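# Seat a flat cable in its connector and latch it

## Task

Lift the connector's latch open, slide one end of the flat cable fully home into the connector with the cable's contacts turned toward the connector's contacts, then close the latch again.

## Robot and tools

Robot: two arms, left_arm (base near y = +0.385 m) and right_arm (base near y = -0.456 m), both about 0.04 m above the table-top origin. The right arm carries a right hand and the left arm a mirrored left hand. Each hand has index, middle and ring fingers plus a thumb, with rubber on the last 0.03 m of each digit. A rigid mast sticks out from the palm side of each wrist and can strike things. A post stands on the floor behind the arms.

Frames: positions and targets are in the scene frame: origin at table height midway between the nominal bases, +z up, +x out over the table, +y toward left_arm. Image left/right does not match arm names. Each hand point has its own axes: +z runs along the straight fingers toward the tips, +y points out of the palm face, and +x goes across the palm away from the thumb on the right hand but toward the thumb on the left hand. Reported positions may be off by a few centimetres.

The 48-number row, used by execute_actions and move: one flat list covering both arms. Order: left_arm dx, dy, dz, rx, ry, rz; then the left hand's 16 motor numbers; then left_gripper current_limit and speed; then the same 18 numbers for right_arm and right_gripper. Every value lies in [-1, 1].

Pose numbers (dx..rz) are offsets, not poses. They are measured from that arm's Hand target as it stood when the action or move began, along the scene axes, with rotation about the Hand target's position. Scale: 1.0 equals 0.6 m for dx, dy, dz and 180 degrees for the rotation vector rx, ry, rz. Inside one action, every row counts from the same start, not from the previous row. Sending the same offset again moves the arm further. Six zeros means no new request for that arm. Each control step clips commanded orientation to within 32 degrees of the measured one.

Hand numbers: these are absolute goal angles, each scaled between the hinge's two stops. Order per hand: index_mcp, index_abd, index_pip, index_dip, middle_mcp, middle_abd, middle_pip, middle_dip, ring_mcp, ring_abd, ring_pip, ring_dip, thumb_cmc, thumb_axl, thumb_mcp, thumb_ipl. Values that make each hinge straight: _mcp +0.75, _abd 0.00, _pip +0.58, _dip +0.70, thumb_cmc +0.71, thumb_axl +0.68, thumb_mcp +0.23, thumb_ipl +0.17. Lower values curl fingers toward the palm and swing the thumb in front of it. A zero is a real goal, so to leave a hand alone, echo its hand_goal, hand_current_limit and hand_speed. current_limit maps -1..+1 to 0..550 mA (start +0.4). speed sets hinge speed as (speed+1)/2 of 8.5 rad/s (start -0.6). Settings persist until rewritten.

execute_actions(actions, cameras): actions is a list of actions; each action is a table of 1 to 15 rows at 1/30 s per row, and a short table repeats its last row until step 15. An empty list returns pictures and full state. cameras chooses cam_high, cam_low, cam_left_wrist, cam_right_wrist, or ["all"].

move(target, speed, blend, stop_force, zero, blocking, cameras): drives each hand point in a straight line toward one row, or through a list of up to 15 rows, all as offsets from the Hand targets at the start of the move. speed is in m/s, 0.002 to 3.6, default 0.25; rotation is capped at twice that in rad/s. The whole move is capped at 10 s. blend, in metres, rounds corners between listed targets. stop_force, 3 to 120 N for both arms, ends an arm's path when its wrist sensor feels that much push against its travel; the arm then backs to just before the contact. Use it for slow approaches (about 0.005 m/s) onto the connector and cable; with it, all rows need identical hand numbers. zero (default true) re-zeroes before the move. blocking=false returns early and cannot be combined with stop_force. The move does not avoid obstacles. The result adds a move: line such as done, off_target, moving, held or fault, and limits like paced or held.

wait(seconds) lets time pass. stop brakes a running move. zoom_image(camera, region [x0,y0,x1,y1], at most 504x504 pixels) enlarges the newest picture from that camera. zero_wrist_force(arm) re-zeroes one sensor. finished_scene ends the scene for good; the cable must stay seated with the latch shut afterwards.

Results: end_effector_position (m), end_effector_quat_wxyz, and velocities, omitted when joints are still. Hand target is the last commanded pose; the hand often rests a bit short, and a later execute_actions asks for it again. Wrist force and Wrist torque lines are in the hand point's axes, with a peak line. Per motor: hand_goal, hand_measured, hand_current_ma and hand_state (moving, goal, blocked, overload). Camera calibration is given per camera.

Avoid: any part leaving the table; dropping or releasing moving parts; fast contact; pressing past a firm contact, since arms are stiff and about 150 N or wrist joint overload stops an arm for 10 s; letting the two arms or hands collide or grip each other; holding motor current at 495 mA or more for 5 s, which shuts the motor down; long strained poses that overheat motors (MOTOR HOT warns at 70 °C). Moving a wrist near its base axis can swing the whole arm, so route around the base. A HAND FAULT line cancels the later calls sent in the same reply.

Each tool is called by a JSON object that holds its "name" and its "arguments".

## Session

{"name": "execute_actions", "arguments": {"actions": []}}

Scene clock: 0.00 s.
left_arm: end_effector_position=(+0.2790, -0.0051, +0.2437) hand_goal=(+0.754, +0.000, +0.576, +0.696, +0.754, +0.000, +0.576, +0.696, +0.754, +0.000, +0.576, +0.696, +0.714, +0.678, +0.226, +0.168) hand_measured=(+0.7535, -0.0008, +0.5770, +0.6958, +0.7535, -0.0008, +0.5770, +0.6958, +0.7535, +0.0007, +0.5770, +0.6958, +0.7142, +0.6777, +0.2262, +0.1672) hand_current_ma=(-4, -8, -5, +8, +9, +13, +1, +12, -12, -15, -6, -3, +0, +21, +4, +2) hand_state=(goal, goal, goal, goal, goal, goal, goal, goal, goal, goal, goal, goal, goal, goal, goal, goal) hand_current_limit=0.40 hand_speed=-0.60 end_effector_quat_wxyz=(+0.241, +0.314, +0.832, +0.389) | right_arm: end_effector_position=(+0.6390, -0.2326, +0.3627) hand_goal=(+0.754, +0.000, +0.576, +0.696, +0.754, +0.000, +0.576, +0.696, +0.754, +0.000, +0.576, +0.696, +0.714, +0.678, +0.226, +0.168) hand_measured=(+0.7535, +0.0007, +0.5770, +0.6958, +0.7535, +0.0007, +0.5757, +0.6958, +0.7535, +0.0007, +0.5770, +0.6958, +0.7142, +0.6767, +0.2262, +0.1681) hand_current_ma=(-9, +4, +4, -4, +11, +7, -1, +0, +5, -2, +13, -2, +11, -5, -7, +8) hand_state=(goal, goal, goal, goal, goal, goal, goal, goal, goal, goal, goal, goal, goal, goal, goal, goal) hand_current_limit=0.40 hand_speed=-0.60 end_effector_quat_wxyz=(-0.081, +0.179, +0.980, +0.010)
Joint positions: left_arm=[2.07 -1.992 -1.854 -1.067 2.505 -2.013] | right_arm=[-0.037 -1.233 1.208 -1.391 -1.52 -1.201]
Joint velocities: within noise
Joint torques (N m): no reading
Wrist force (N): no reading
Wrist torque (N m): no reading
Wrist force, peak (N): no reading
Hand target: left_arm +0.2790, -0.0051, +0.2437; +0.241, +0.314, +0.832, +0.389 | right_arm +0.6390, -0.2326, +0.3627; -0.081, +0.179, +0.980, +0.010

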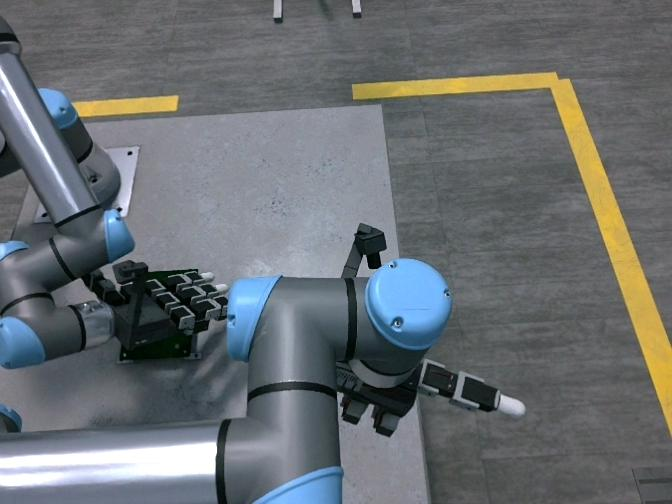

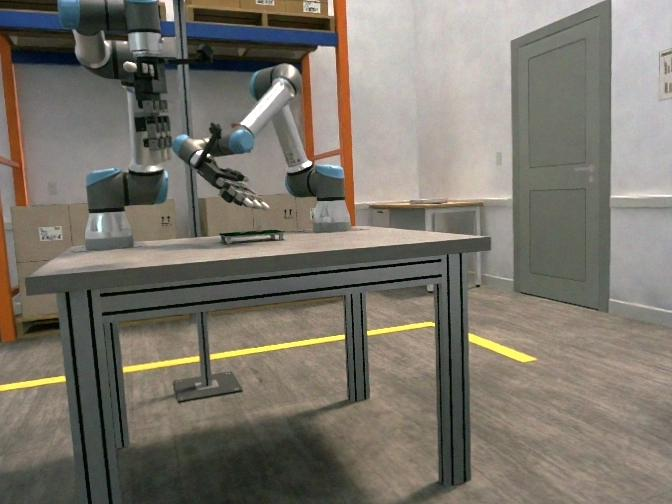

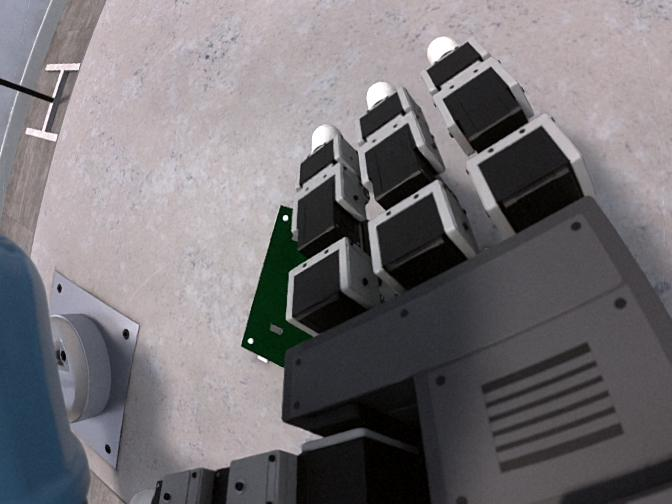

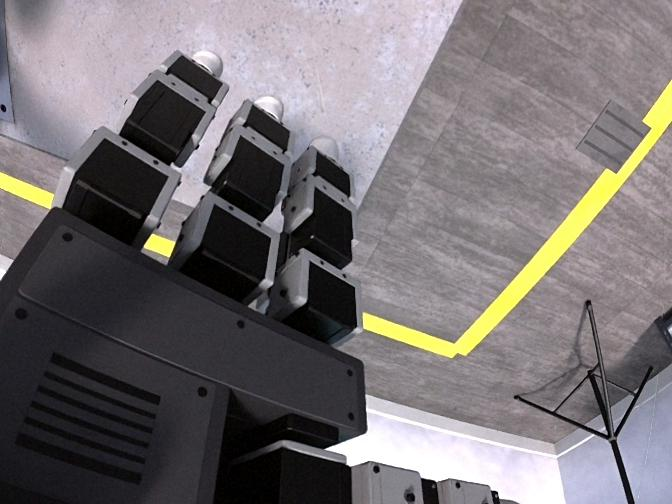

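{"name": "move", "arguments": {"target": [0,0.3,0.25,0,0,0,0.754,0,0.576,0.696,0.754,0,0.576,0.696,0.754,0,0.576,0.696,0.714,0.678,0.226,0.168,0.4,-0.6,-0.15,-0.25,0,0,0,0,0.754,0,0.576,0.696,0.754,0,0.576,0.696,0.754,0,0.576,0.696,0.714,0.678,0.226,0.168,0.4,-0.6], "cameras": ["all"]}}

Scene clock: 18.50 s.
left_arm: end_effector_position=(+0.2790, +0.1748, +0.3936) hand_goal=(+0.754, +0.000, +0.576, +0.696, +0.754, +0.000, +0.576, +0.696, +0.754, +0.000, +0.576, +0.696, +0.714, +0.678, +0.226, +0.168) hand_measured=(+0.7595, -0.0008, +0.5770, +0.6958, +0.7595, -0.0008, +0.5770, +0.6958, +0.7607, -0.0008, +0.5770, +0.6958, +0.7205, +0.6767, +0.2262, +0.1672) hand_current_ma=(+1, -1, +0, -10, +14, +7, -5, +19, -6, +6, -4, -5, -8, +6, +3, -4) hand_state=(goal, goal, goal, goal, goal, goal, goal, goal, goal, goal, goal, goal, goal, goal, goal, goal) hand_current_limit=0.40 hand_speed=-0.60 end_effector_quat_wxyz=(+0.241, +0.314, +0.832, +0.389) | right_arm: end_effector_position=(+0.5490, -0.3825, +0.3627) hand_goal=(+0.754, +0.000, +0.576, +0.696, +0.754, +0.000, +0.576, +0.696, +0.754, +0.000, +0.576, +0.696, +0.714, +0.678, +0.226, +0.168) hand_measured=(+0.7535, -0.0008, +0.5770, +0.6971, +0.7535, -0.0008, +0.5770, +0.6958, +0.7535, +0.0007, +0.5770, +0.6958, +0.7180, +0.6767, +0.2193, +0.1681) hand_current_ma=(-7, -6, +8, -3, +6, +8, +4, -1, -1, -1, +10, +8, +3, -6, -5, +5) hand_state=(goal, goal, goal, goal, goal, goal, goal, goal, goal, goal, goal, goal, goal, goal, goal, goal) hand_current_limit=0.40 hand_speed=-0.60 end_effector_quat_wxyz=(-0.081, +0.179, +0.980, +0.010)
Joint positions: left_arm=[2.287 -1.428 -2.152 -1.035 2.517 -1.645] | right_arm=[-0.316 -1.493 1.525 -1.439 -1.564 -1.476]
Joint torques (N m): left_arm=[6.98 22.61 13.84 3.65 -1.06 2.77] | right_arm=[-4.74 -33.14 -17.69 -3.65 -2.04 -2.71]
Wrist force (N): left_arm=[-0.4 -0.2 -0.5] | right_arm=[-0.3 0.8 0.1]
Wrist torque (N m): left_arm=[-0.02 0.03 -0.12] | right_arm=[0.10 0.05 0.04]
Wrist force, peak (N): left_arm=[-0.5 -1.7 -0.2] | right_arm=[-0.2 1.6 0.2]
Hand target: left_arm +0.2790, +0.1749, +0.3937; +0.241, +0.314, +0.832, +0.389 | right_arm +0.5490, -0.3826, +0.3627; -0.081, +0.179, +0.980, +0.010
Off the commanded pose: left_arm 0.000 m, 0 deg | right_arm 0.000 m, 0 deg.
move: done
cam_left_wrist: T_world_to_cam=[[0.306, -0.86128, -0.40566, 0.19407], [-0.94982, -0.3052, -0.06849, 0.3032], [-0.06481, 0.40626, -0.91145, 0.43544]] pos_world=[0.25682, 0.08278, 0.49638]
cam_right_wrist: T_world_to_cam=[[0.92354, 0.3592, -0.13437, -0.28977], [0.36232, -0.70235, 0.61272, -0.7259], [0.12572, -0.61456, -0.77879, 0.11095]] pos_world=[0.51668, -0.33757, 0.49224]

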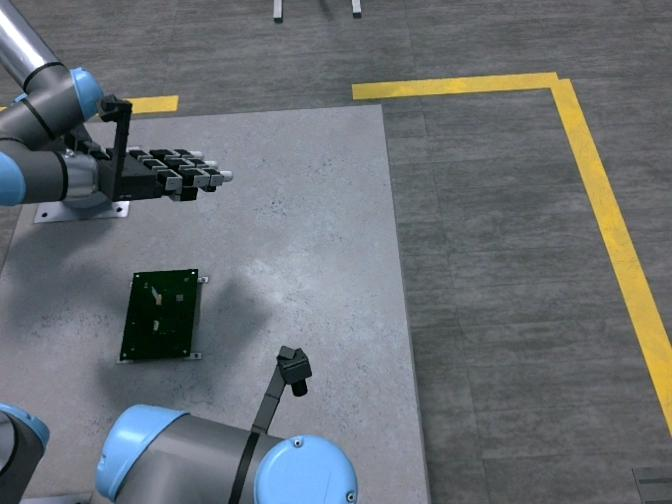

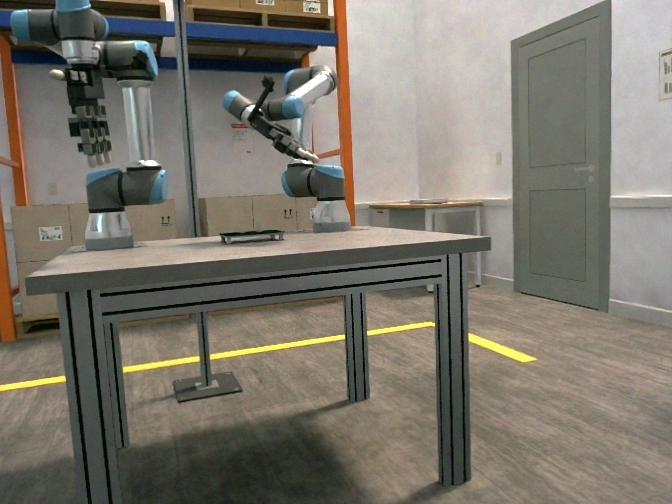

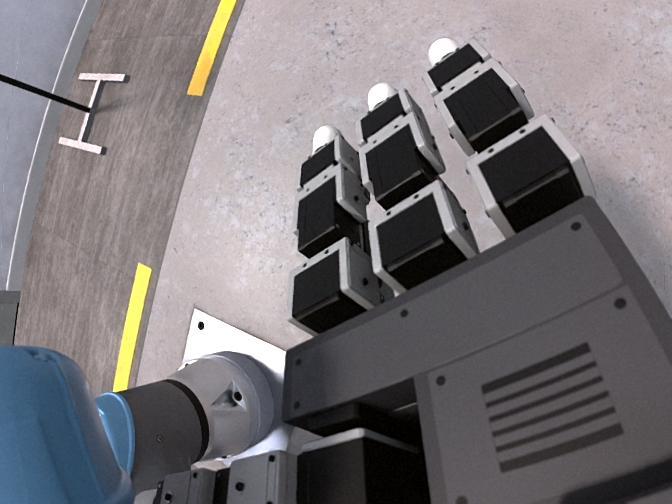

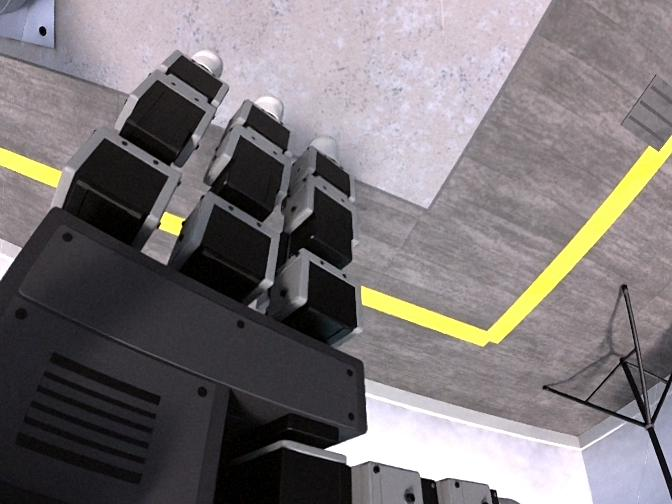

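{"name": "zoom_image", "arguments": {"camera": "cam_high", "region": [100, 250, 230, 380]}}

{"name": "zoom_image", "arguments": {"camera": "cam_low", "region": [210, 210, 300, 260]}}

Scaled by 3.877 from the camera's image (finer frame: 960x720).

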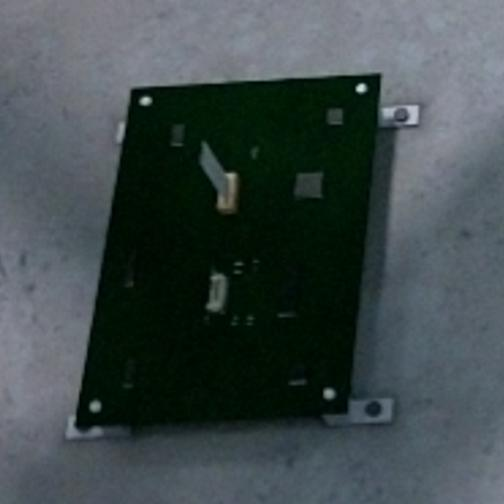

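Scaled by 5.600 from the camera's image (finer frame: 960x720).

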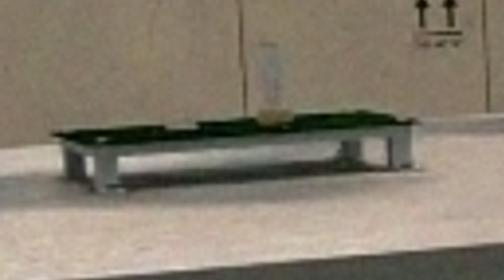

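{"name": "move", "arguments": {"target": [-0.108,-0.325,-0.256,-0.3156,-0.0387,0.108,0.754,0,0.576,0.696,0.754,0,0.576,0.696,0.754,0,0.576,0.696,0.714,0.678,0.226,0.168,0.4,-0.6,0,0,0,0,0,0,0.754,0,0.576,0.696,0.754,0,0.576,0.696,0.754,0,0.576,0.696,0.714,0.678,0.226,0.168,0.4,-0.6], "cameras": ["all"]}}

Scene clock: 96.03 s.
left_arm: end_effector_position=(+0.2350, +0.0436, +0.2903) hand_goal=(+0.754, +0.000, +0.576, +0.696, +0.754, +0.000, +0.576, +0.696, +0.754, +0.000, +0.576, +0.696, +0.714, +0.678, +0.226, +0.168) hand_measured=(+0.7583, +0.0007, +0.5770, +0.6958, +0.7583, +0.0007, +0.5770, +0.6958, +0.7595, -0.0008, +0.5770, +0.6958, +0.7205, +0.6777, +0.2252, +0.1672) hand_current_ma=(+1, -12, -6, -4, +14, -3, +3, +11, -7, -15, +4, -9, -6, +18, -2, -10) hand_state=(goal, goal, goal, goal, goal, goal, goal, goal, goal, goal, goal, goal, goal, goal, goal, goal) hand_current_limit=0.40 hand_speed=-0.60 end_effector_quat_wxyz=(+0.317, +0.107, +0.933, +0.131) | right_arm: end_effector_position=(+0.5490, -0.3826, +0.3627) hand_goal=(+0.754, +0.000, +0.576, +0.696, +0.754, +0.000, +0.576, +0.696, +0.754, +0.000, +0.576, +0.696, +0.714, +0.678, +0.226, +0.168) hand_measured=(+0.7535, -0.0008, +0.5770, +0.6958, +0.7535, -0.0008, +0.5770, +0.6958, +0.7535, +0.0007, +0.5757, +0.6958, +0.7180, +0.6767, +0.2193, +0.1681) hand_current_ma=(-4, -6, +4, +0, +4, +11, -1, -10, -1, +1, +9, +0, -1, +2, -5, +11) hand_state=(goal, goal, goal, goal, goal, goal, goal, goal, goal, goal, goal, goal, goal, goal, goal, goal) hand_current_limit=0.40 hand_speed=-0.60 end_effector_quat_wxyz=(-0.081, +0.179, +0.980, +0.010)
Joint positions: left_arm=[2.134 -1.652 -2.009 -0.812 2.235 -2.256] | right_arm=[-0.316 -1.493 1.525 -1.439 -1.564 -1.476]
Joint torques (N m): left_arm=[7.05 32.25 13.93 0.69 3.3 3.12] | right_arm=[-5.25 -33.06 -17.4 -3.6 -1.95 -2.4]
Wrist force (N): left_arm=[-1.9 0.1 -1.7] | right_arm=[-0.2 0.6 0.2]
Wrist torque (N m): left_arm=[0.24 0.06 -0.09] | right_arm=[0.05 0.03 0.04]
Wrist force, peak (N): left_arm=[-1.8 -2.9 -1.1] | right_arm=[-0.2 0.8 0.3]
Hand target: left_arm +0.2350, +0.0437, +0.2903; +0.317, +0.108, +0.933, +0.132 (not the last commanded pose) | right_arm +0.5490, -0.3826, +0.3627; -0.081, +0.179, +0.980, +0.010
Off the commanded pose: left_arm 0.084 m, 20 deg | right_arm 0.000 m, 0 deg.
move: held (left_arm; a check stopped the path); limits=held
pose unreachable (left arm): on one or more control steps of this call, first in action 0 (counted from 0), this arm could not follow its commanded pose, so it was not sent that pose on those steps. It may still have moved: this result reports where it is.
cause: moving toward the commanded pose would bring two parts of the arm too close to each other (joints 4 (wrist 1) to 6 (wrist 3) lie between them).
cam_left_wrist: T_world_to_cam=[[0.51508, -0.82919, 0.21711, -0.17869], [-0.85712, -0.49668, 0.13657, 0.14124], [-0.00541, -0.25644, -0.96655, 0.42259]] pos_world=[0.21538, 0.03035, 0.42796]
cam_right_wrist: T_world_to_cam=[[0.92355, 0.35918, -0.13435, -0.2898], [0.36229, -0.70236, 0.61273, -0.72589], [0.12572, -0.61456, -0.77879, 0.11095]] pos_world=[0.51668, -0.33757, 0.49224]

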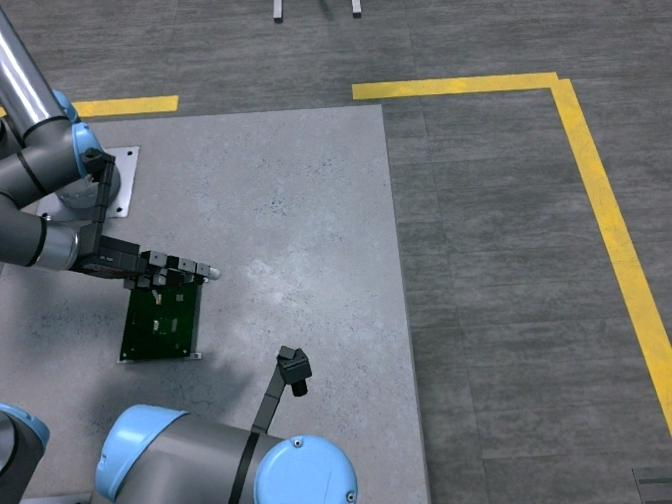

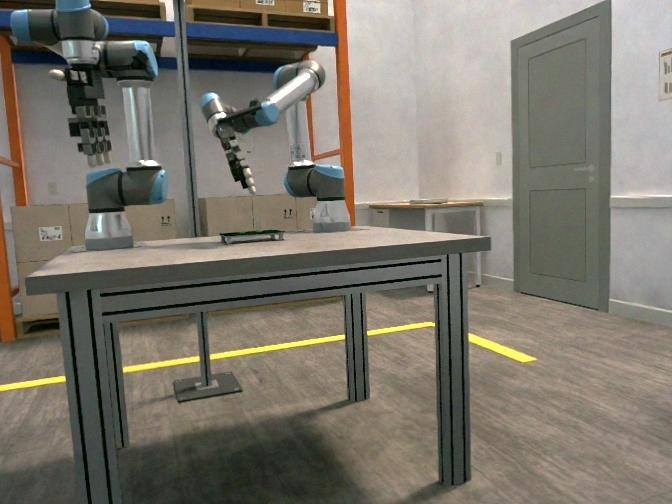

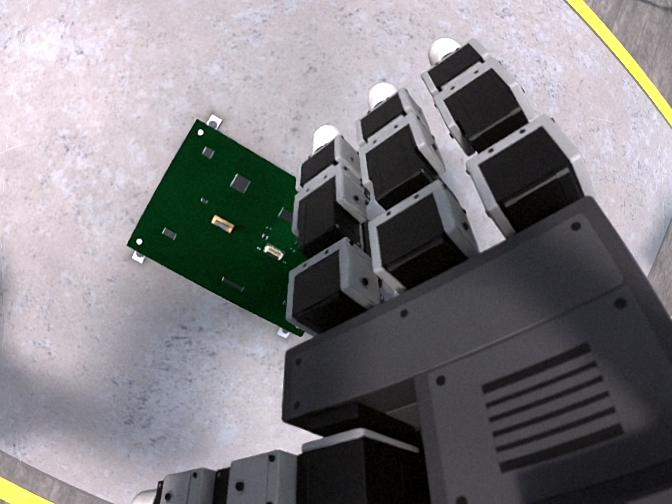

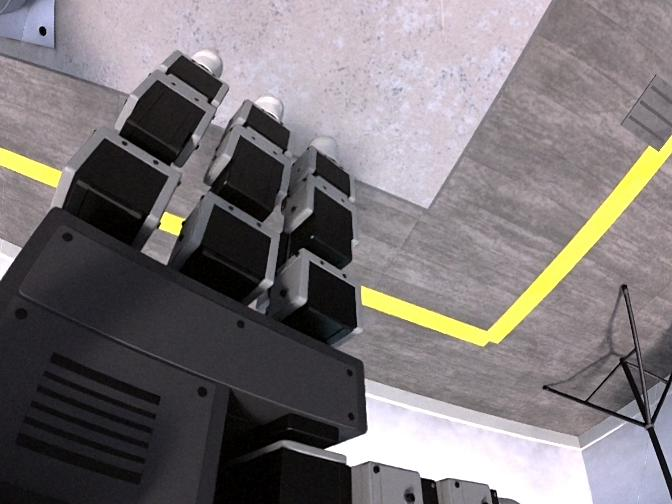

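{"name": "zoom_image", "arguments": {"camera": "cam_left_wrist", "region": [180, 180, 310, 290]}}

{"name": "zoom_image", "arguments": {"camera": "cam_left_wrist", "region": [110, 100, 330, 350]}}

{"name": "zoom_image", "arguments": {"camera": "cam_high", "region": [130, 280, 200, 350]}}

Scaled by 3.877 from the camera's image (finer frame: 960x720).

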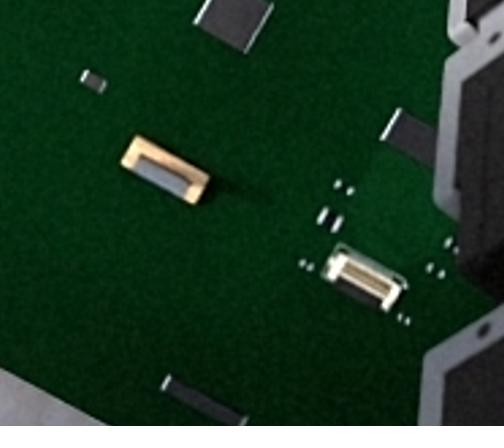

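Scaled by 2.016 from the camera's image (finer frame: 960x720).

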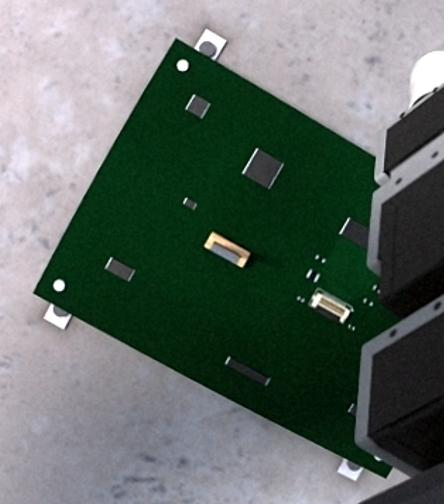

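Scaled by 7.200 from the camera's image (finer frame: 960x720).

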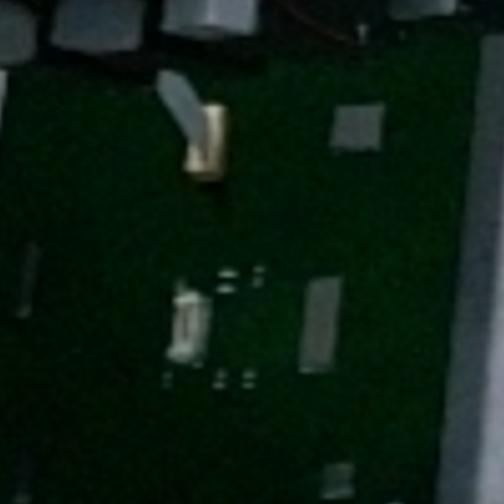

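{"name": "move", "arguments": {"target": [0.027,-0.066,-0.247,0,0,0,-0.479,0,-0.737,0.04,-0.479,0,-0.737,0.04,-0.479,0,-0.737,0.04,0.714,0.678,0.226,0.168,0.4,0,0,0,0,0,0,0,0.754,0,0.576,0.696,0.754,0,0.576,0.696,0.754,0,0.576,0.696,0.714,0.678,0.226,0.168,0.4,-0.6], "cameras": ["all"], "speed": 0.15}}

Scene clock: 137.80 s.
left_arm: end_effector_position=(+0.2512, +0.0041, +0.1422) hand_goal=(-0.478, +0.000, -0.736, +0.040, -0.478, +0.000, -0.736, +0.040, -0.478, +0.000, -0.736, +0.040, +0.714, +0.678, +0.226, +0.168) hand_measured=(-0.4561, -0.0008, -0.7216, +0.0447, -0.4730, +0.0007, -0.7395, +0.0371, -0.4730, +0.0007, -0.7395, +0.0358, +0.7230, +0.6788, +0.2252, +0.1672) hand_current_ma=(+12, +3, +7, +10, +22, +18, -10, +5, -3, -11, -8, -2, -6, +6, +3, +4) hand_state=(blocked, goal, goal, goal, goal, goal, goal, goal, goal, goal, goal, goal, goal, goal, goal, goal) hand_current_limit=0.40 hand_speed=0.00 end_effector_quat_wxyz=(+0.317, +0.108, +0.933, +0.132) | right_arm: end_effector_position=(+0.5490, -0.3826, +0.3627) hand_goal=(+0.754, +0.000, +0.576, +0.696, +0.754, +0.000, +0.576, +0.696, +0.754, +0.000, +0.576, +0.696, +0.714, +0.678, +0.226, +0.168) hand_measured=(+0.7535, -0.0008, +0.5770, +0.6958, +0.7523, -0.0008, +0.5770, +0.6958, +0.7535, +0.0007, +0.5770, +0.6971, +0.7180, +0.6777, +0.2193, +0.1672) hand_current_ma=(-4, +0, -1, -8, +13, +7, -3, +2, -2, +7, +2, +7, +7, +4, -24, +7) hand_state=(goal, goal, goal, goal, goal, goal, goal, goal, goal, goal, goal, goal, goal, goal, goal, goal) hand_current_limit=0.40 hand_speed=-0.60 end_effector_quat_wxyz=(-0.081, +0.179, +0.980, +0.010)
Joint positions: left_arm=[2.118 -1.991 -2.045 -0.448 2.239 -2.275] | right_arm=[-0.316 -1.493 1.525 -1.439 -1.564 -1.476]
Joint torques (N m): left_arm=[-5.73 20.2 24.55 3.78 3.46 2.58] | right_arm=[-5.65 -33.17 -17.41 -3.68 -1.62 -2.61]
Wrist force (N): left_arm=[-2.5 -0.4 -1.7] | right_arm=[-0.1 0.7 0.4]
Wrist torque (N m): left_arm=[0.21 0.03 -0.10] | right_arm=[0.07 0.01 0.05]
Wrist force, peak (N): left_arm=[-2.5 -0.6 -3.5] | right_arm=[-0.4 0.8 0.4]
Hand target: left_arm +0.2512, +0.0041, +0.1421; +0.317, +0.108, +0.933, +0.132 | right_arm +0.5490, -0.3826, +0.3627; -0.081, +0.179, +0.980, +0.010
Off the commanded pose: left_arm 0.000 m, 0 deg | right_arm 0.000 m, 0 deg.
move: done
cam_left_wrist: T_world_to_cam=[[0.51506, -0.82928, 0.21683, -0.18755], [-0.85714, -0.49667, 0.1365, 0.15575], [-0.00551, -0.25616, -0.96662, 0.26945]] pos_world=[0.23158, -0.00915, 0.27986]
cam_right_wrist: T_world_to_cam=[[0.92355, 0.35918, -0.13435, -0.2898], [0.36229, -0.70236, 0.61273, -0.72589], [0.12572, -0.61456, -0.77879, 0.11095]] pos_world=[0.51668, -0.33757, 0.49224]

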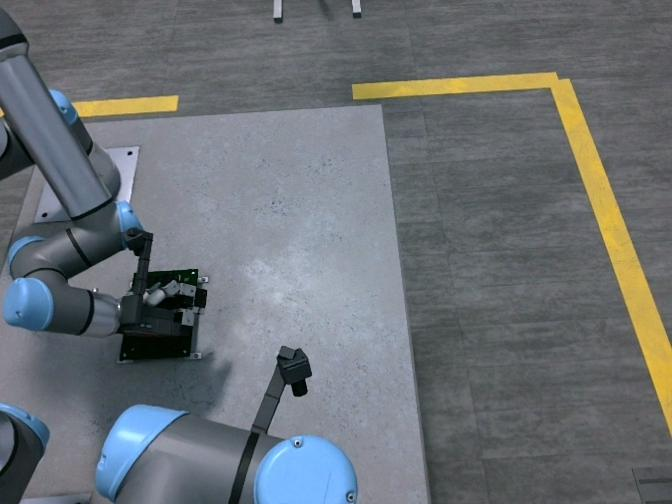

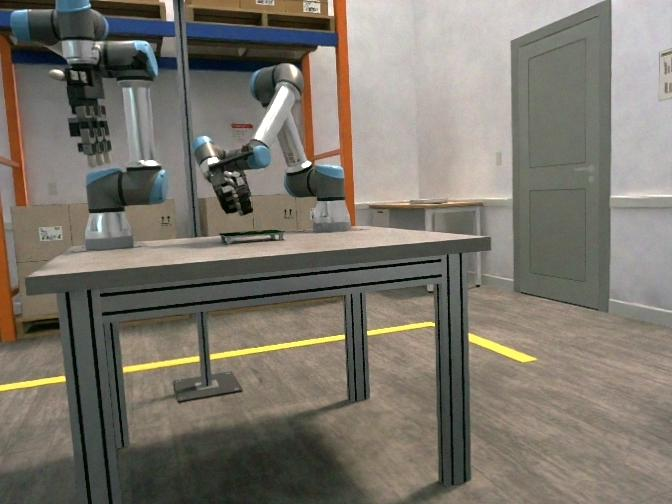

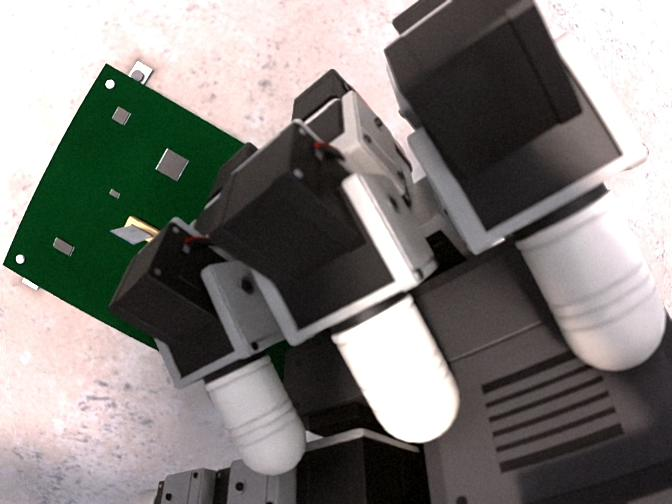

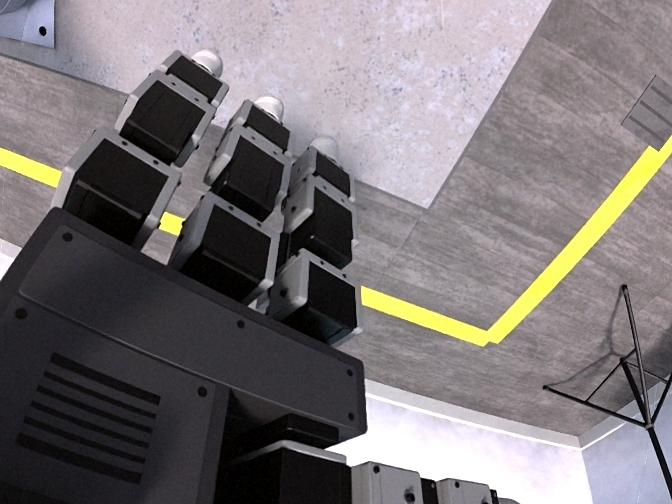

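{"name": "zoom_image", "arguments": {"camera": "cam_left_wrist", "region": [90, 190, 190, 270]}}

Scaled by 5.040 from the camera's image (finer frame: 960x720).

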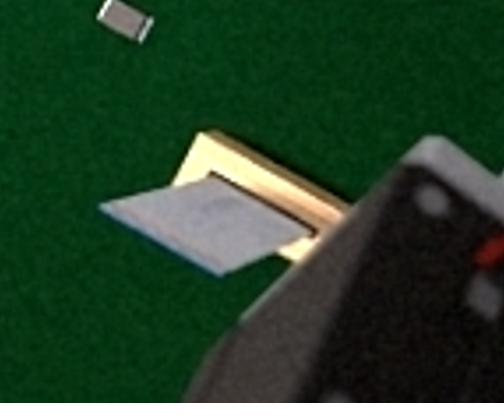

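{"name": "move", "arguments": {"target": [[0,0,0.15,0,0,0,-0.479,0,-0.737,0.04,-0.479,0,-0.737,0.04,-0.479,0,-0.737,0.04,0.714,0.678,0.226,0.168,0.4,0,0,0,0,0,0,0,0.754,0,0.576,0.696,0.754,0,0.576,0.696,0.754,0,0.576,0.696,0.714,0.678,0.226,0.168,0.4,-0.6],[0,0,0.15,0,0,0,0.9,0,-0.88,-0.319,0.9,0,-0.88,-0.319,0.9,0,-0.88,-0.319,0.714,0.678,0.226,0.168,0.4,0,0,0,0,0,0,0,0.754,0,0.576,0.696,0.754,0,0.576,0.696,0.754,0,0.576,0.696,0.714,0.678,0.226,0.168,0.4,-0.6],[0,0,0,0,0,0,0.9,0,-0.88,-0.319,0.9,0,-0.88,-0.319,0.9,0,-0.88,-0.319,0.714,0.678,0.226,0.168,0.4,0,0,0,0,0,0,0,0.754,0,0.576,0.696,0.754,0,0.576,0.696,0.754,0,0.576,0.696,0.714,0.678,0.226,0.168,0.4,-0.6]], "cameras": ["cam_left_wrist"], "speed": 0.15}}

Scene clock: 181.50 s.
left_arm: end_effector_position=(+0.2512, +0.0041, +0.1422) hand_goal=(+0.900, +0.000, -0.880, -0.318, +0.900, +0.000, -0.880, -0.318, +0.900, +0.000, -0.880, -0.318, +0.714, +0.678, +0.226, +0.168) hand_measured=(+0.9066, +0.0007, -0.8743, -0.3222, +0.9078, -0.0008, -0.8743, -0.3209, +0.9078, +0.0007, -0.8755, -0.3209, +0.7217, +0.6788, +0.2252, +0.1672) hand_current_ma=(+4, -10, +7, +6, +13, +13, -6, +3, -7, -1, +2, -9, -6, +2, +7, +3) hand_state=(goal, goal, goal, goal, goal, goal, goal, goal, goal, goal, goal, goal, goal, goal, goal, goal) hand_current_limit=0.40 hand_speed=0.00 end_effector_quat_wxyz=(+0.317, +0.108, +0.933, +0.132) | right_arm: end_effector_position=(+0.5490, -0.3826, +0.3627) hand_goal=(+0.754, +0.000, +0.576, +0.696, +0.754, +0.000, +0.576, +0.696, +0.754, +0.000, +0.576, +0.696, +0.714, +0.678, +0.226, +0.168) hand_measured=(+0.7535, +0.0007, +0.5757, +0.6958, +0.7535, -0.0008, +0.5770, +0.6958, +0.7523, +0.0007, +0.5770, +0.6958, +0.7192, +0.6777, +0.2193, +0.1681) hand_current_ma=(-12, -3, +6, -6, +11, +11, -2, -7, +2, -6, +8, +7, -3, -5, -19, +6) hand_state=(goal, goal, goal, goal, goal, goal, goal, goal, goal, goal, goal, goal, goal, goal, goal, goal) hand_current_limit=0.40 hand_speed=-0.60 end_effector_quat_wxyz=(-0.081, +0.179, +0.980, +0.010)
Joint positions: left_arm=[2.118 -1.991 -2.045 -0.448 2.239 -2.275] | right_arm=[-0.316 -1.493 1.525 -1.439 -1.564 -1.476]
Joint torques (N m): left_arm=[-0.38 22.82 8.08 3.77 3.44 2.91] | right_arm=[-5.35 -33.39 -17.62 -3.72 -0.96 -2.47]
Wrist force (N): left_arm=[-1.9 -0.4 -1.6] | right_arm=[-0.2 0.4 0.5]
Wrist torque (N m): left_arm=[0.15 0.03 -0.08] | right_arm=[0.02 0.03 0.03]
Wrist force, peak (N): left_arm=[-2.1 -0.4 -3.1] | right_arm=[0.2 0.8 0.7]
Hand target: left_arm +0.2512, +0.0041, +0.1421; +0.317, +0.108, +0.933, +0.132 | right_arm +0.5490, -0.3826, +0.3627; -0.081, +0.179, +0.980, +0.010
Off the commanded pose: left_arm 0.000 m, 0 deg | right_arm 0.000 m, 0 deg.
move: done
cam_left_wrist: T_world_to_cam=[[0.51506, -0.82928, 0.21683, -0.18755], [-0.85714, -0.49667, 0.1365, 0.15575], [-0.00551, -0.25616, -0.96662, 0.26945]] pos_world=[0.23158, -0.00915, 0.27986]

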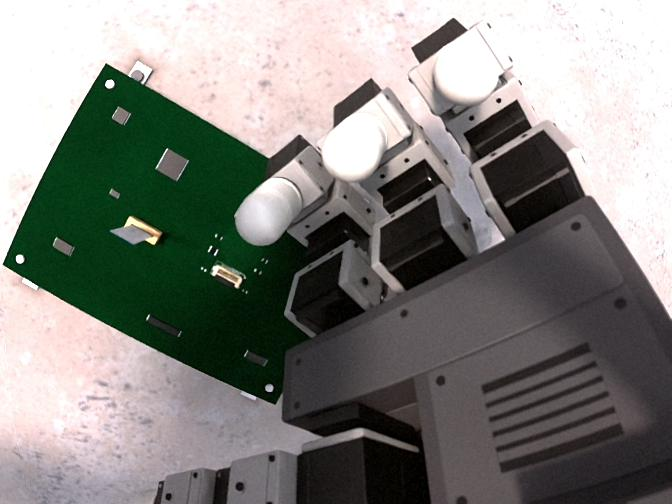

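{"name": "zoom_image", "arguments": {"camera": "cam_left_wrist", "region": [190, 230, 270, 300]}}

{"name": "zoom_image", "arguments": {"camera": "cam_left_wrist", "region": [90, 190, 190, 270]}}

Scaled by 6.300 from the camera's image (finer frame: 960x720).

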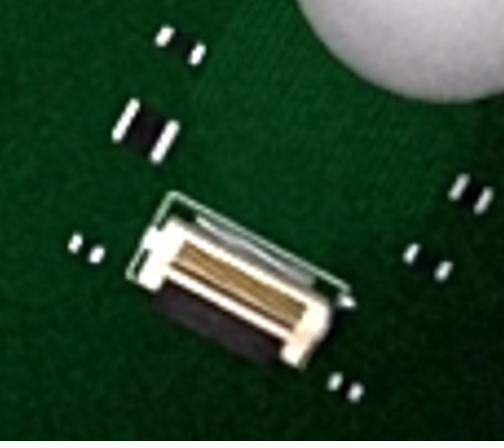

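Scaled by 5.040 from the camera's image (finer frame: 960x720).

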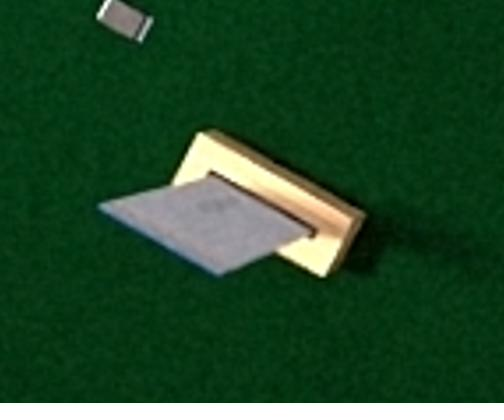

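{"name": "move", "arguments": {"target": [-0.2,-0.135,0,0,0,0,0.9,0,-0.88,-0.319,0.9,0,-0.88,-0.319,0.9,0,-0.88,-0.319,0.714,0.678,0.226,0.168,0.4,0,0,0,0,0,0,0,0.754,0,0.576,0.696,0.754,0,0.576,0.696,0.754,0,0.576,0.696,0.714,0.678,0.226,0.168,0.4,-0.6], "cameras": ["cam_left_wrist"], "speed": 0.15}}

Scene clock: 228.43 s.
left_arm: end_effector_position=(+0.2489, +0.0026, +0.1421) hand_goal=(+0.900, +0.000, -0.880, -0.318, +0.900, +0.000, -0.880, -0.318, +0.900, +0.000, -0.880, -0.318, +0.714, +0.678, +0.226, +0.168) hand_measured=(+0.9066, +0.0007, -0.8743, -0.3222, +0.9078, -0.0008, -0.8743, -0.3209, +0.9078, +0.0007, -0.8743, -0.3222, +0.7230, +0.6788, +0.2252, +0.1681) hand_current_ma=(+0, -1, +3, +6, +8, +10, +3, +6, -4, -15, -11, -10, -3, +1, +5, +0) hand_state=(goal, goal, goal, goal, goal, goal, goal, goal, goal, goal, goal, goal, goal, goal, goal, goal) hand_current_limit=0.40 hand_speed=0.00 end_effector_quat_wxyz=(+0.317, +0.108, +0.933, +0.132) | right_arm: end_effector_position=(+0.5490, -0.3826, +0.3627) hand_goal=(+0.754, +0.000, +0.576, +0.696, +0.754, +0.000, +0.576, +0.696, +0.754, +0.000, +0.576, +0.696, +0.714, +0.678, +0.226, +0.168) hand_measured=(+0.7535, +0.0007, +0.5770, +0.6971, +0.7523, +0.0007, +0.5770, +0.6958, +0.7523, -0.0008, +0.5770, +0.6958, +0.7192, +0.6767, +0.2183, +0.1672) hand_current_ma=(-1, -4, +3, -7, +11, +1, +2, +1, +4, +4, +0, +1, +6, -1, -10, +11) hand_state=(goal, goal, goal, goal, goal, goal, goal, goal, goal, goal, goal, goal, goal, goal, goal, goal) hand_current_limit=0.40 hand_speed=-0.60 end_effector_quat_wxyz=(-0.081, +0.179, +0.980, +0.010)
Joint positions: left_arm=[2.113 -1.992 -2.043 -0.454 2.24 -2.281] | right_arm=[-0.316 -1.493 1.525 -1.439 -1.564 -1.476]
Joint torques (N m): left_arm=[7.62 42.88 8.31 3.85 -1.31 3.22] | right_arm=[-5.24 -32.38 -17.84 -3.53 -0.84 -2.23]
Wrist force (N): left_arm=[-2.4 -0.3 -1.8] | right_arm=[-0.2 0.5 0.5]
Wrist torque (N m): left_arm=[0.18 0.10 -0.13] | right_arm=[0.02 0.03 0.03]
Wrist force, peak (N): left_arm=[-0.8 -2.1 -3.6] | right_arm=[-0.1 0.7 0.8]
Hand target: left_arm +0.2490, +0.0026, +0.1421; +0.317, +0.108, +0.933, +0.132 (not the last commanded pose) | right_arm +0.5490, -0.3826, +0.3627; -0.081, +0.179, +0.980, +0.010
Off the commanded pose: left_arm 0.142 m, 0 deg | right_arm 0.000 m, 0 deg.
move: held (left_arm; a check stopped the path); limits=held
pose unreachable (left arm): on one or more control steps of this call, first in action 0 (counted from 0), this arm could not follow its commanded pose, so it was not sent that pose on those steps. It may still have moved: this result reports where it is.
cause: moving toward the commanded pose would bring two parts of the arm too close to each other (joints 4 (wrist 1) to 6 (wrist 3) lie between them).
cam_left_wrist: T_world_to_cam=[[0.51461, -0.82962, 0.21659, -0.18756], [-0.85741, -0.49626, 0.1363, 0.15321], [-0.0056, -0.25584, -0.9667, 0.26898]] pos_world=[0.22938, -0.01076, 0.27976]

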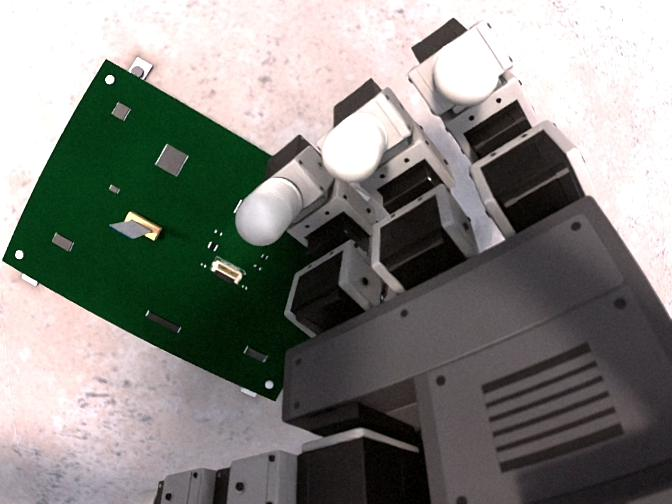

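{"name": "move", "arguments": {"target": [[0,0.1,0.35,0,0,0,0.9,0,-0.88,-0.319,0.9,0,-0.88,-0.319,0.9,0,-0.88,-0.319,0.714,0.678,0.226,0.168,0.4,0,0,0,0,0,0,0,0.9,0,-0.88,-0.319,0.9,0,-0.88,-0.319,0.9,0,-0.88,-0.319,0.714,0.678,0.226,0.168,0.4,0],[0.05,0.45,0.35,0,0,0,0.9,0,-0.88,-0.319,0.9,0,-0.88,-0.319,0.9,0,-0.88,-0.319,0.714,0.678,0.226,0.168,0.4,0,-0.3,0.3,0,-0.0436,-0.034,-0.3842,0.9,0,-0.88,-0.319,0.9,0,-0.88,-0.319,0.9,0,-0.88,-0.319,0.714,0.678,0.226,0.168,0.4,0],[0.05,0.45,0.35,0,0,0,0.9,0,-0.88,-0.319,0.9,0,-0.88,-0.319,0.9,0,-0.88,-0.319,0.714,0.678,0.226,0.168,0.4,0,-0.498,0.554,-0.1045,-0.0436,-0.034,-0.3842,0.9,0,-0.88,-0.319,0.9,0,-0.88,-0.319,0.9,0,-0.88,-0.319,0.714,0.678,0.226,0.168,0.4,0]], "cameras": ["all"], "speed": 0.2}}

Scene clock: 292.57 s.
left_arm: end_effector_position=(+0.2790, +0.2726, +0.3521) hand_goal=(+0.900, +0.000, -0.880, -0.318, +0.900, +0.000, -0.880, -0.318, +0.900, +0.000, -0.880, -0.318, +0.714, +0.678, +0.226, +0.168) hand_measured=(+0.9054, -0.0008, -0.8743, -0.3222, +0.9078, -0.0008, -0.8743, -0.3222, +0.9078, +0.0007, -0.8755, -0.3222, +0.7230, +0.6788, +0.2252, +0.1681) hand_current_ma=(+4, -14, +2, -1, +17, +15, +0, +12, +1, -7, +4, -1, -16, -2, +6, +2) hand_state=(goal, goal, goal, goal, goal, goal, goal, goal, goal, goal, goal, goal, goal, goal, goal, goal) hand_current_limit=0.40 hand_speed=0.00 end_effector_quat_wxyz=(+0.317, +0.108, +0.933, +0.132) | right_arm: end_effector_position=(+0.2502, -0.0502, +0.3001) hand_goal=(+0.900, +0.000, -0.880, -0.318, +0.900, +0.000, -0.880, -0.318, +0.900, +0.000, -0.880, -0.318, +0.714, +0.678, +0.226, +0.168) hand_measured=(+0.8897, +0.0007, -0.8717, -0.3209, +0.8873, -0.0008, -0.8730, -0.3196, +0.8922, -0.0008, -0.8704, -0.3247, +0.7180, +0.6777, +0.2193, +0.1681) hand_current_ma=(-16, -11, +11, +5, +0, +8, +3, -7, -3, -4, +12, +3, -2, -1, -5, +9) hand_state=(goal, goal, goal, goal, goal, goal, goal, goal, goal, goal, goal, goal, goal, goal, goal, goal) hand_current_limit=0.40 hand_speed=0.00 end_effector_quat_wxyz=(+0.000, +0.707, +0.707, +0.001)
Joint positions: left_arm=[2.678 -1.125 -2.333 -0.695 2.016 -1.664] | right_arm=[0.848 -1.663 1.901 -1.81 -1.571 0.898]
Joint torques (N m): left_arm=[6.65 12.58 15.18 4.3 -1.7 2.84] | right_arm=[8.26 -6.91 -31.16 -4 -2.39 2.28]
Wrist force (N): left_arm=[-2.2 -0.5 -1.9] | right_arm=[-1.2 0.8 0.4]
Wrist torque (N m): left_arm=[0.17 0.09 -0.11] | right_arm=[0.08 0.15 -0.21]
Wrist force, peak (N): left_arm=[-2.8 0.4 -2.2] | right_arm=[-1.6 1.7 0.0]
Hand target: left_arm +0.2790, +0.2726, +0.3521; +0.317, +0.108, +0.933, +0.132 | right_arm +0.2502, -0.0502, +0.3000; +0.000, +0.707, +0.707, +0.001
Off the commanded pose: left_arm 0.000 m, 0 deg | right_arm 0.000 m, 0 deg.
move: done
cam_left_wrist: T_world_to_cam=[[0.51461, -0.82962, 0.21659, -0.0244], [-0.85741, -0.49626, 0.1363, 0.28434], [-0.0056, -0.25584, -0.9667, 0.54126]] pos_world=[0.25938, 0.25934, 0.48976]
cam_right_wrist: T_world_to_cam=[[0.66291, -0.74867, -0.00681, -0.17039], [-0.53521, -0.48023, 0.69493, -0.13483], [-0.52354, -0.45704, -0.71904, 0.45638]] pos_world=[0.27973, 0.01627, 0.42069]

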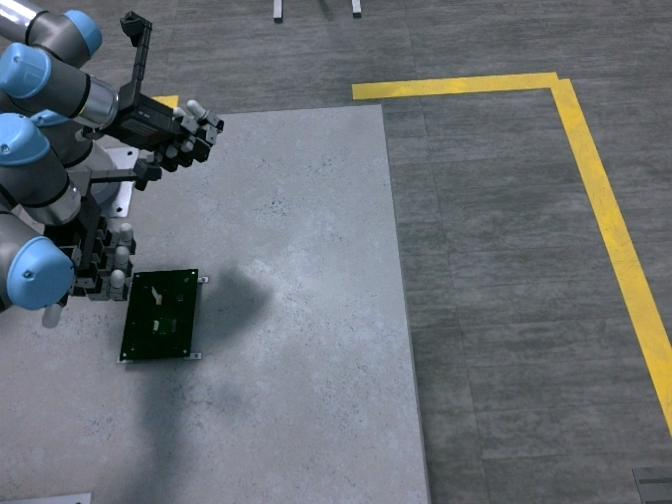

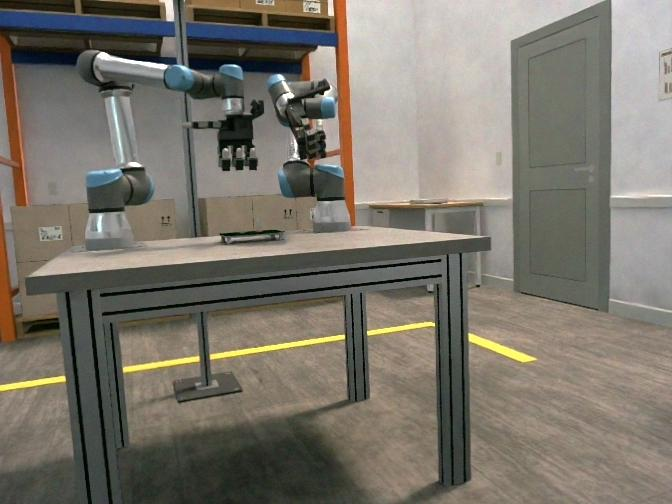

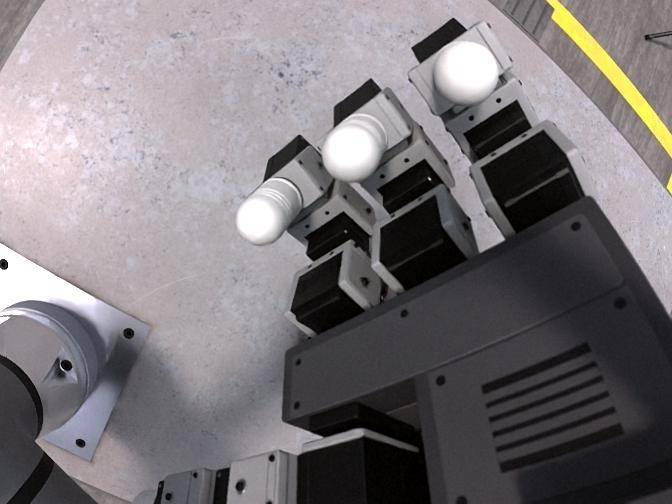

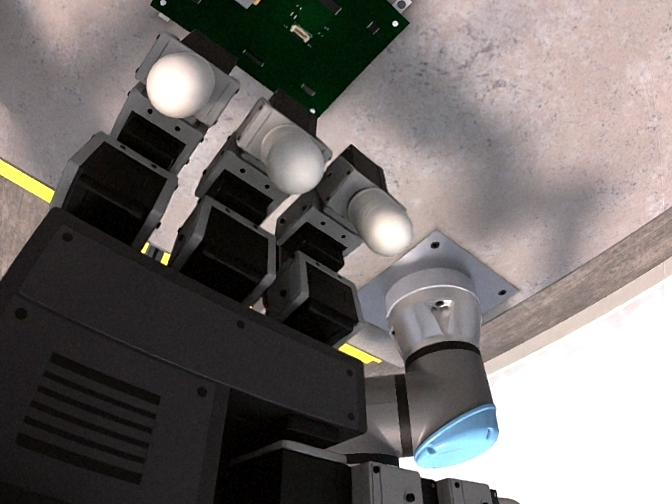

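{"name": "move", "arguments": {"target": [0.25,0.05,0.16,0,0,0,0.9,0,-0.88,-0.319,0.9,0,-0.88,-0.319,0.9,0,-0.88,-0.319,0.714,0.678,0.226,0.168,0.4,0,-0.167,0.2,-0.3,0,0,0,0.9,0,-0.88,-0.319,0.9,0,-0.88,-0.319,0.9,0,-0.88,-0.319,0.714,0.678,0.226,0.168,0.4,0], "cameras": ["cam_high","cam_right_wrist"], "speed": 0.2}}

Scene clock: 308.60 s.
left_arm: end_effector_position=(+0.4289, +0.3026, +0.4480) hand_goal=(+0.900, +0.000, -0.880, -0.318, +0.900, +0.000, -0.880, -0.318, +0.900, +0.000, -0.880, -0.318, +0.714, +0.678, +0.226, +0.168) hand_measured=(+0.9054, +0.0007, -0.8743, -0.3222, +0.9078, +0.0007, -0.8743, -0.3209, +0.9078, +0.0007, -0.8755, -0.3222, +0.7230, +0.6788, +0.2252, +0.1681) hand_current_ma=(-5, +12, +5, +5, +6, +13, +9, +14, -2, -9, -11, +1, +4, +8, -7, +7) hand_state=(goal, goal, goal, goal, goal, goal, goal, goal, goal, goal, goal, goal, goal, goal, goal, goal) hand_current_limit=0.40 hand_speed=0.00 end_effector_quat_wxyz=(+0.317, +0.108, +0.933, +0.132) | right_arm: end_effector_position=(+0.1500, +0.0698, +0.1201) hand_goal=(+0.900, +0.000, -0.880, -0.318, +0.900, +0.000, -0.880, -0.318, +0.900, +0.000, -0.880, -0.318, +0.714, +0.678, +0.226, +0.168) hand_measured=(+0.8909, -0.0008, -0.8717, -0.3209, +0.8873, -0.0008, -0.8743, -0.3196, +0.8909, -0.0008, -0.8704, -0.3235, +0.7180, +0.6767, +0.2183, +0.1681) hand_current_ma=(-9, -6, +7, -11, +2, +14, +4, -2, +2, -5, +15, +10, +3, -3, -17, +11) hand_state=(goal, goal, goal, goal, goal, goal, goal, goal, goal, goal, goal, goal, goal, goal, goal, goal) hand_current_limit=0.40 hand_speed=0.00 end_effector_quat_wxyz=(+0.000, +0.707, +0.707, +0.001)
Joint positions: left_arm=[2.917 -1.352 -1.953 -0.769 1.88 -1.451] | right_arm=[1.149 -1.244 1.941 -2.269 -1.571 1.199]
Joint torques (N m): left_arm=[7.39 2.13 31.27 1.03 -1.87 3.02] | right_arm=[8.29 -21.41 -25.32 -3.84 -2.3 2.25]
Wrist force (N): left_arm=[-1.9 -0.3 -1.5] | right_arm=[-1.2 0.3 0.6]
Wrist torque (N m): left_arm=[0.17 0.05 -0.08] | right_arm=[0.02 0.11 -0.19]
Wrist force, peak (N): left_arm=[-2.8 -0.3 -2.3] | right_arm=[-1.8 1.3 -0.4]
Hand target: left_arm +0.4290, +0.3026, +0.4481; +0.317, +0.108, +0.933, +0.132 | right_arm +0.1500, +0.0698, +0.1200; +0.000, +0.707, +0.707, +0.001
Off the commanded pose: left_arm 0.000 m, 0 deg | right_arm 0.000 m, 0 deg.
move: done
cam_right_wrist: T_world_to_cam=[[0.66288, -0.7487, -0.00676, -0.01528], [-0.53525, -0.48018, 0.69493, -0.00569], [-0.52354, -0.45704, -0.71904, 0.32938]] pos_world=[0.17953, 0.13637, 0.24069]

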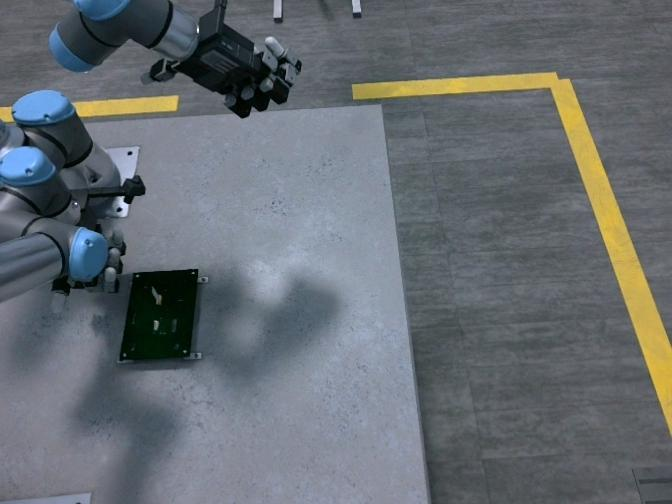

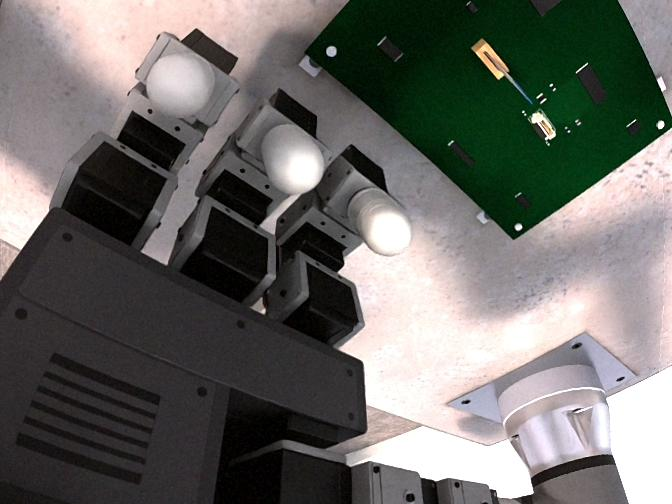

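{"name": "zoom_image", "arguments": {"camera": "cam_right_wrist", "region": [460, 30, 600, 150]}}

{"name": "zoom_image", "arguments": {"camera": "cam_right_wrist", "region": [510, 90, 570, 150]}}

Scaled by 3.600 from the camera's image (finer frame: 960x720).

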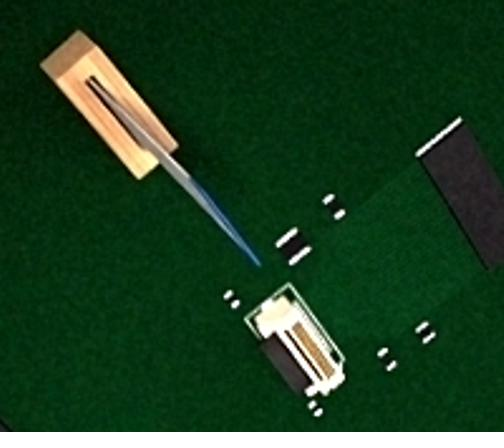

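Scaled by 8.400 from the camera's image (finer frame: 960x720).

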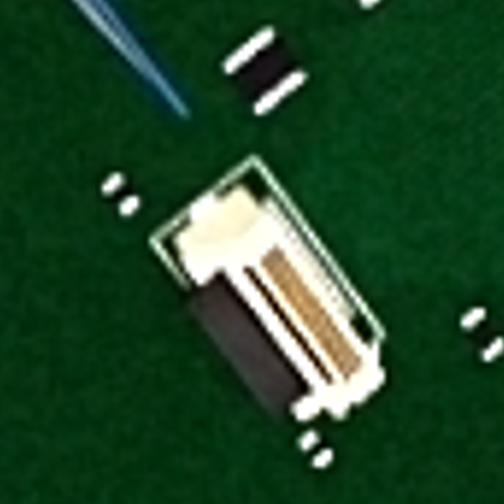

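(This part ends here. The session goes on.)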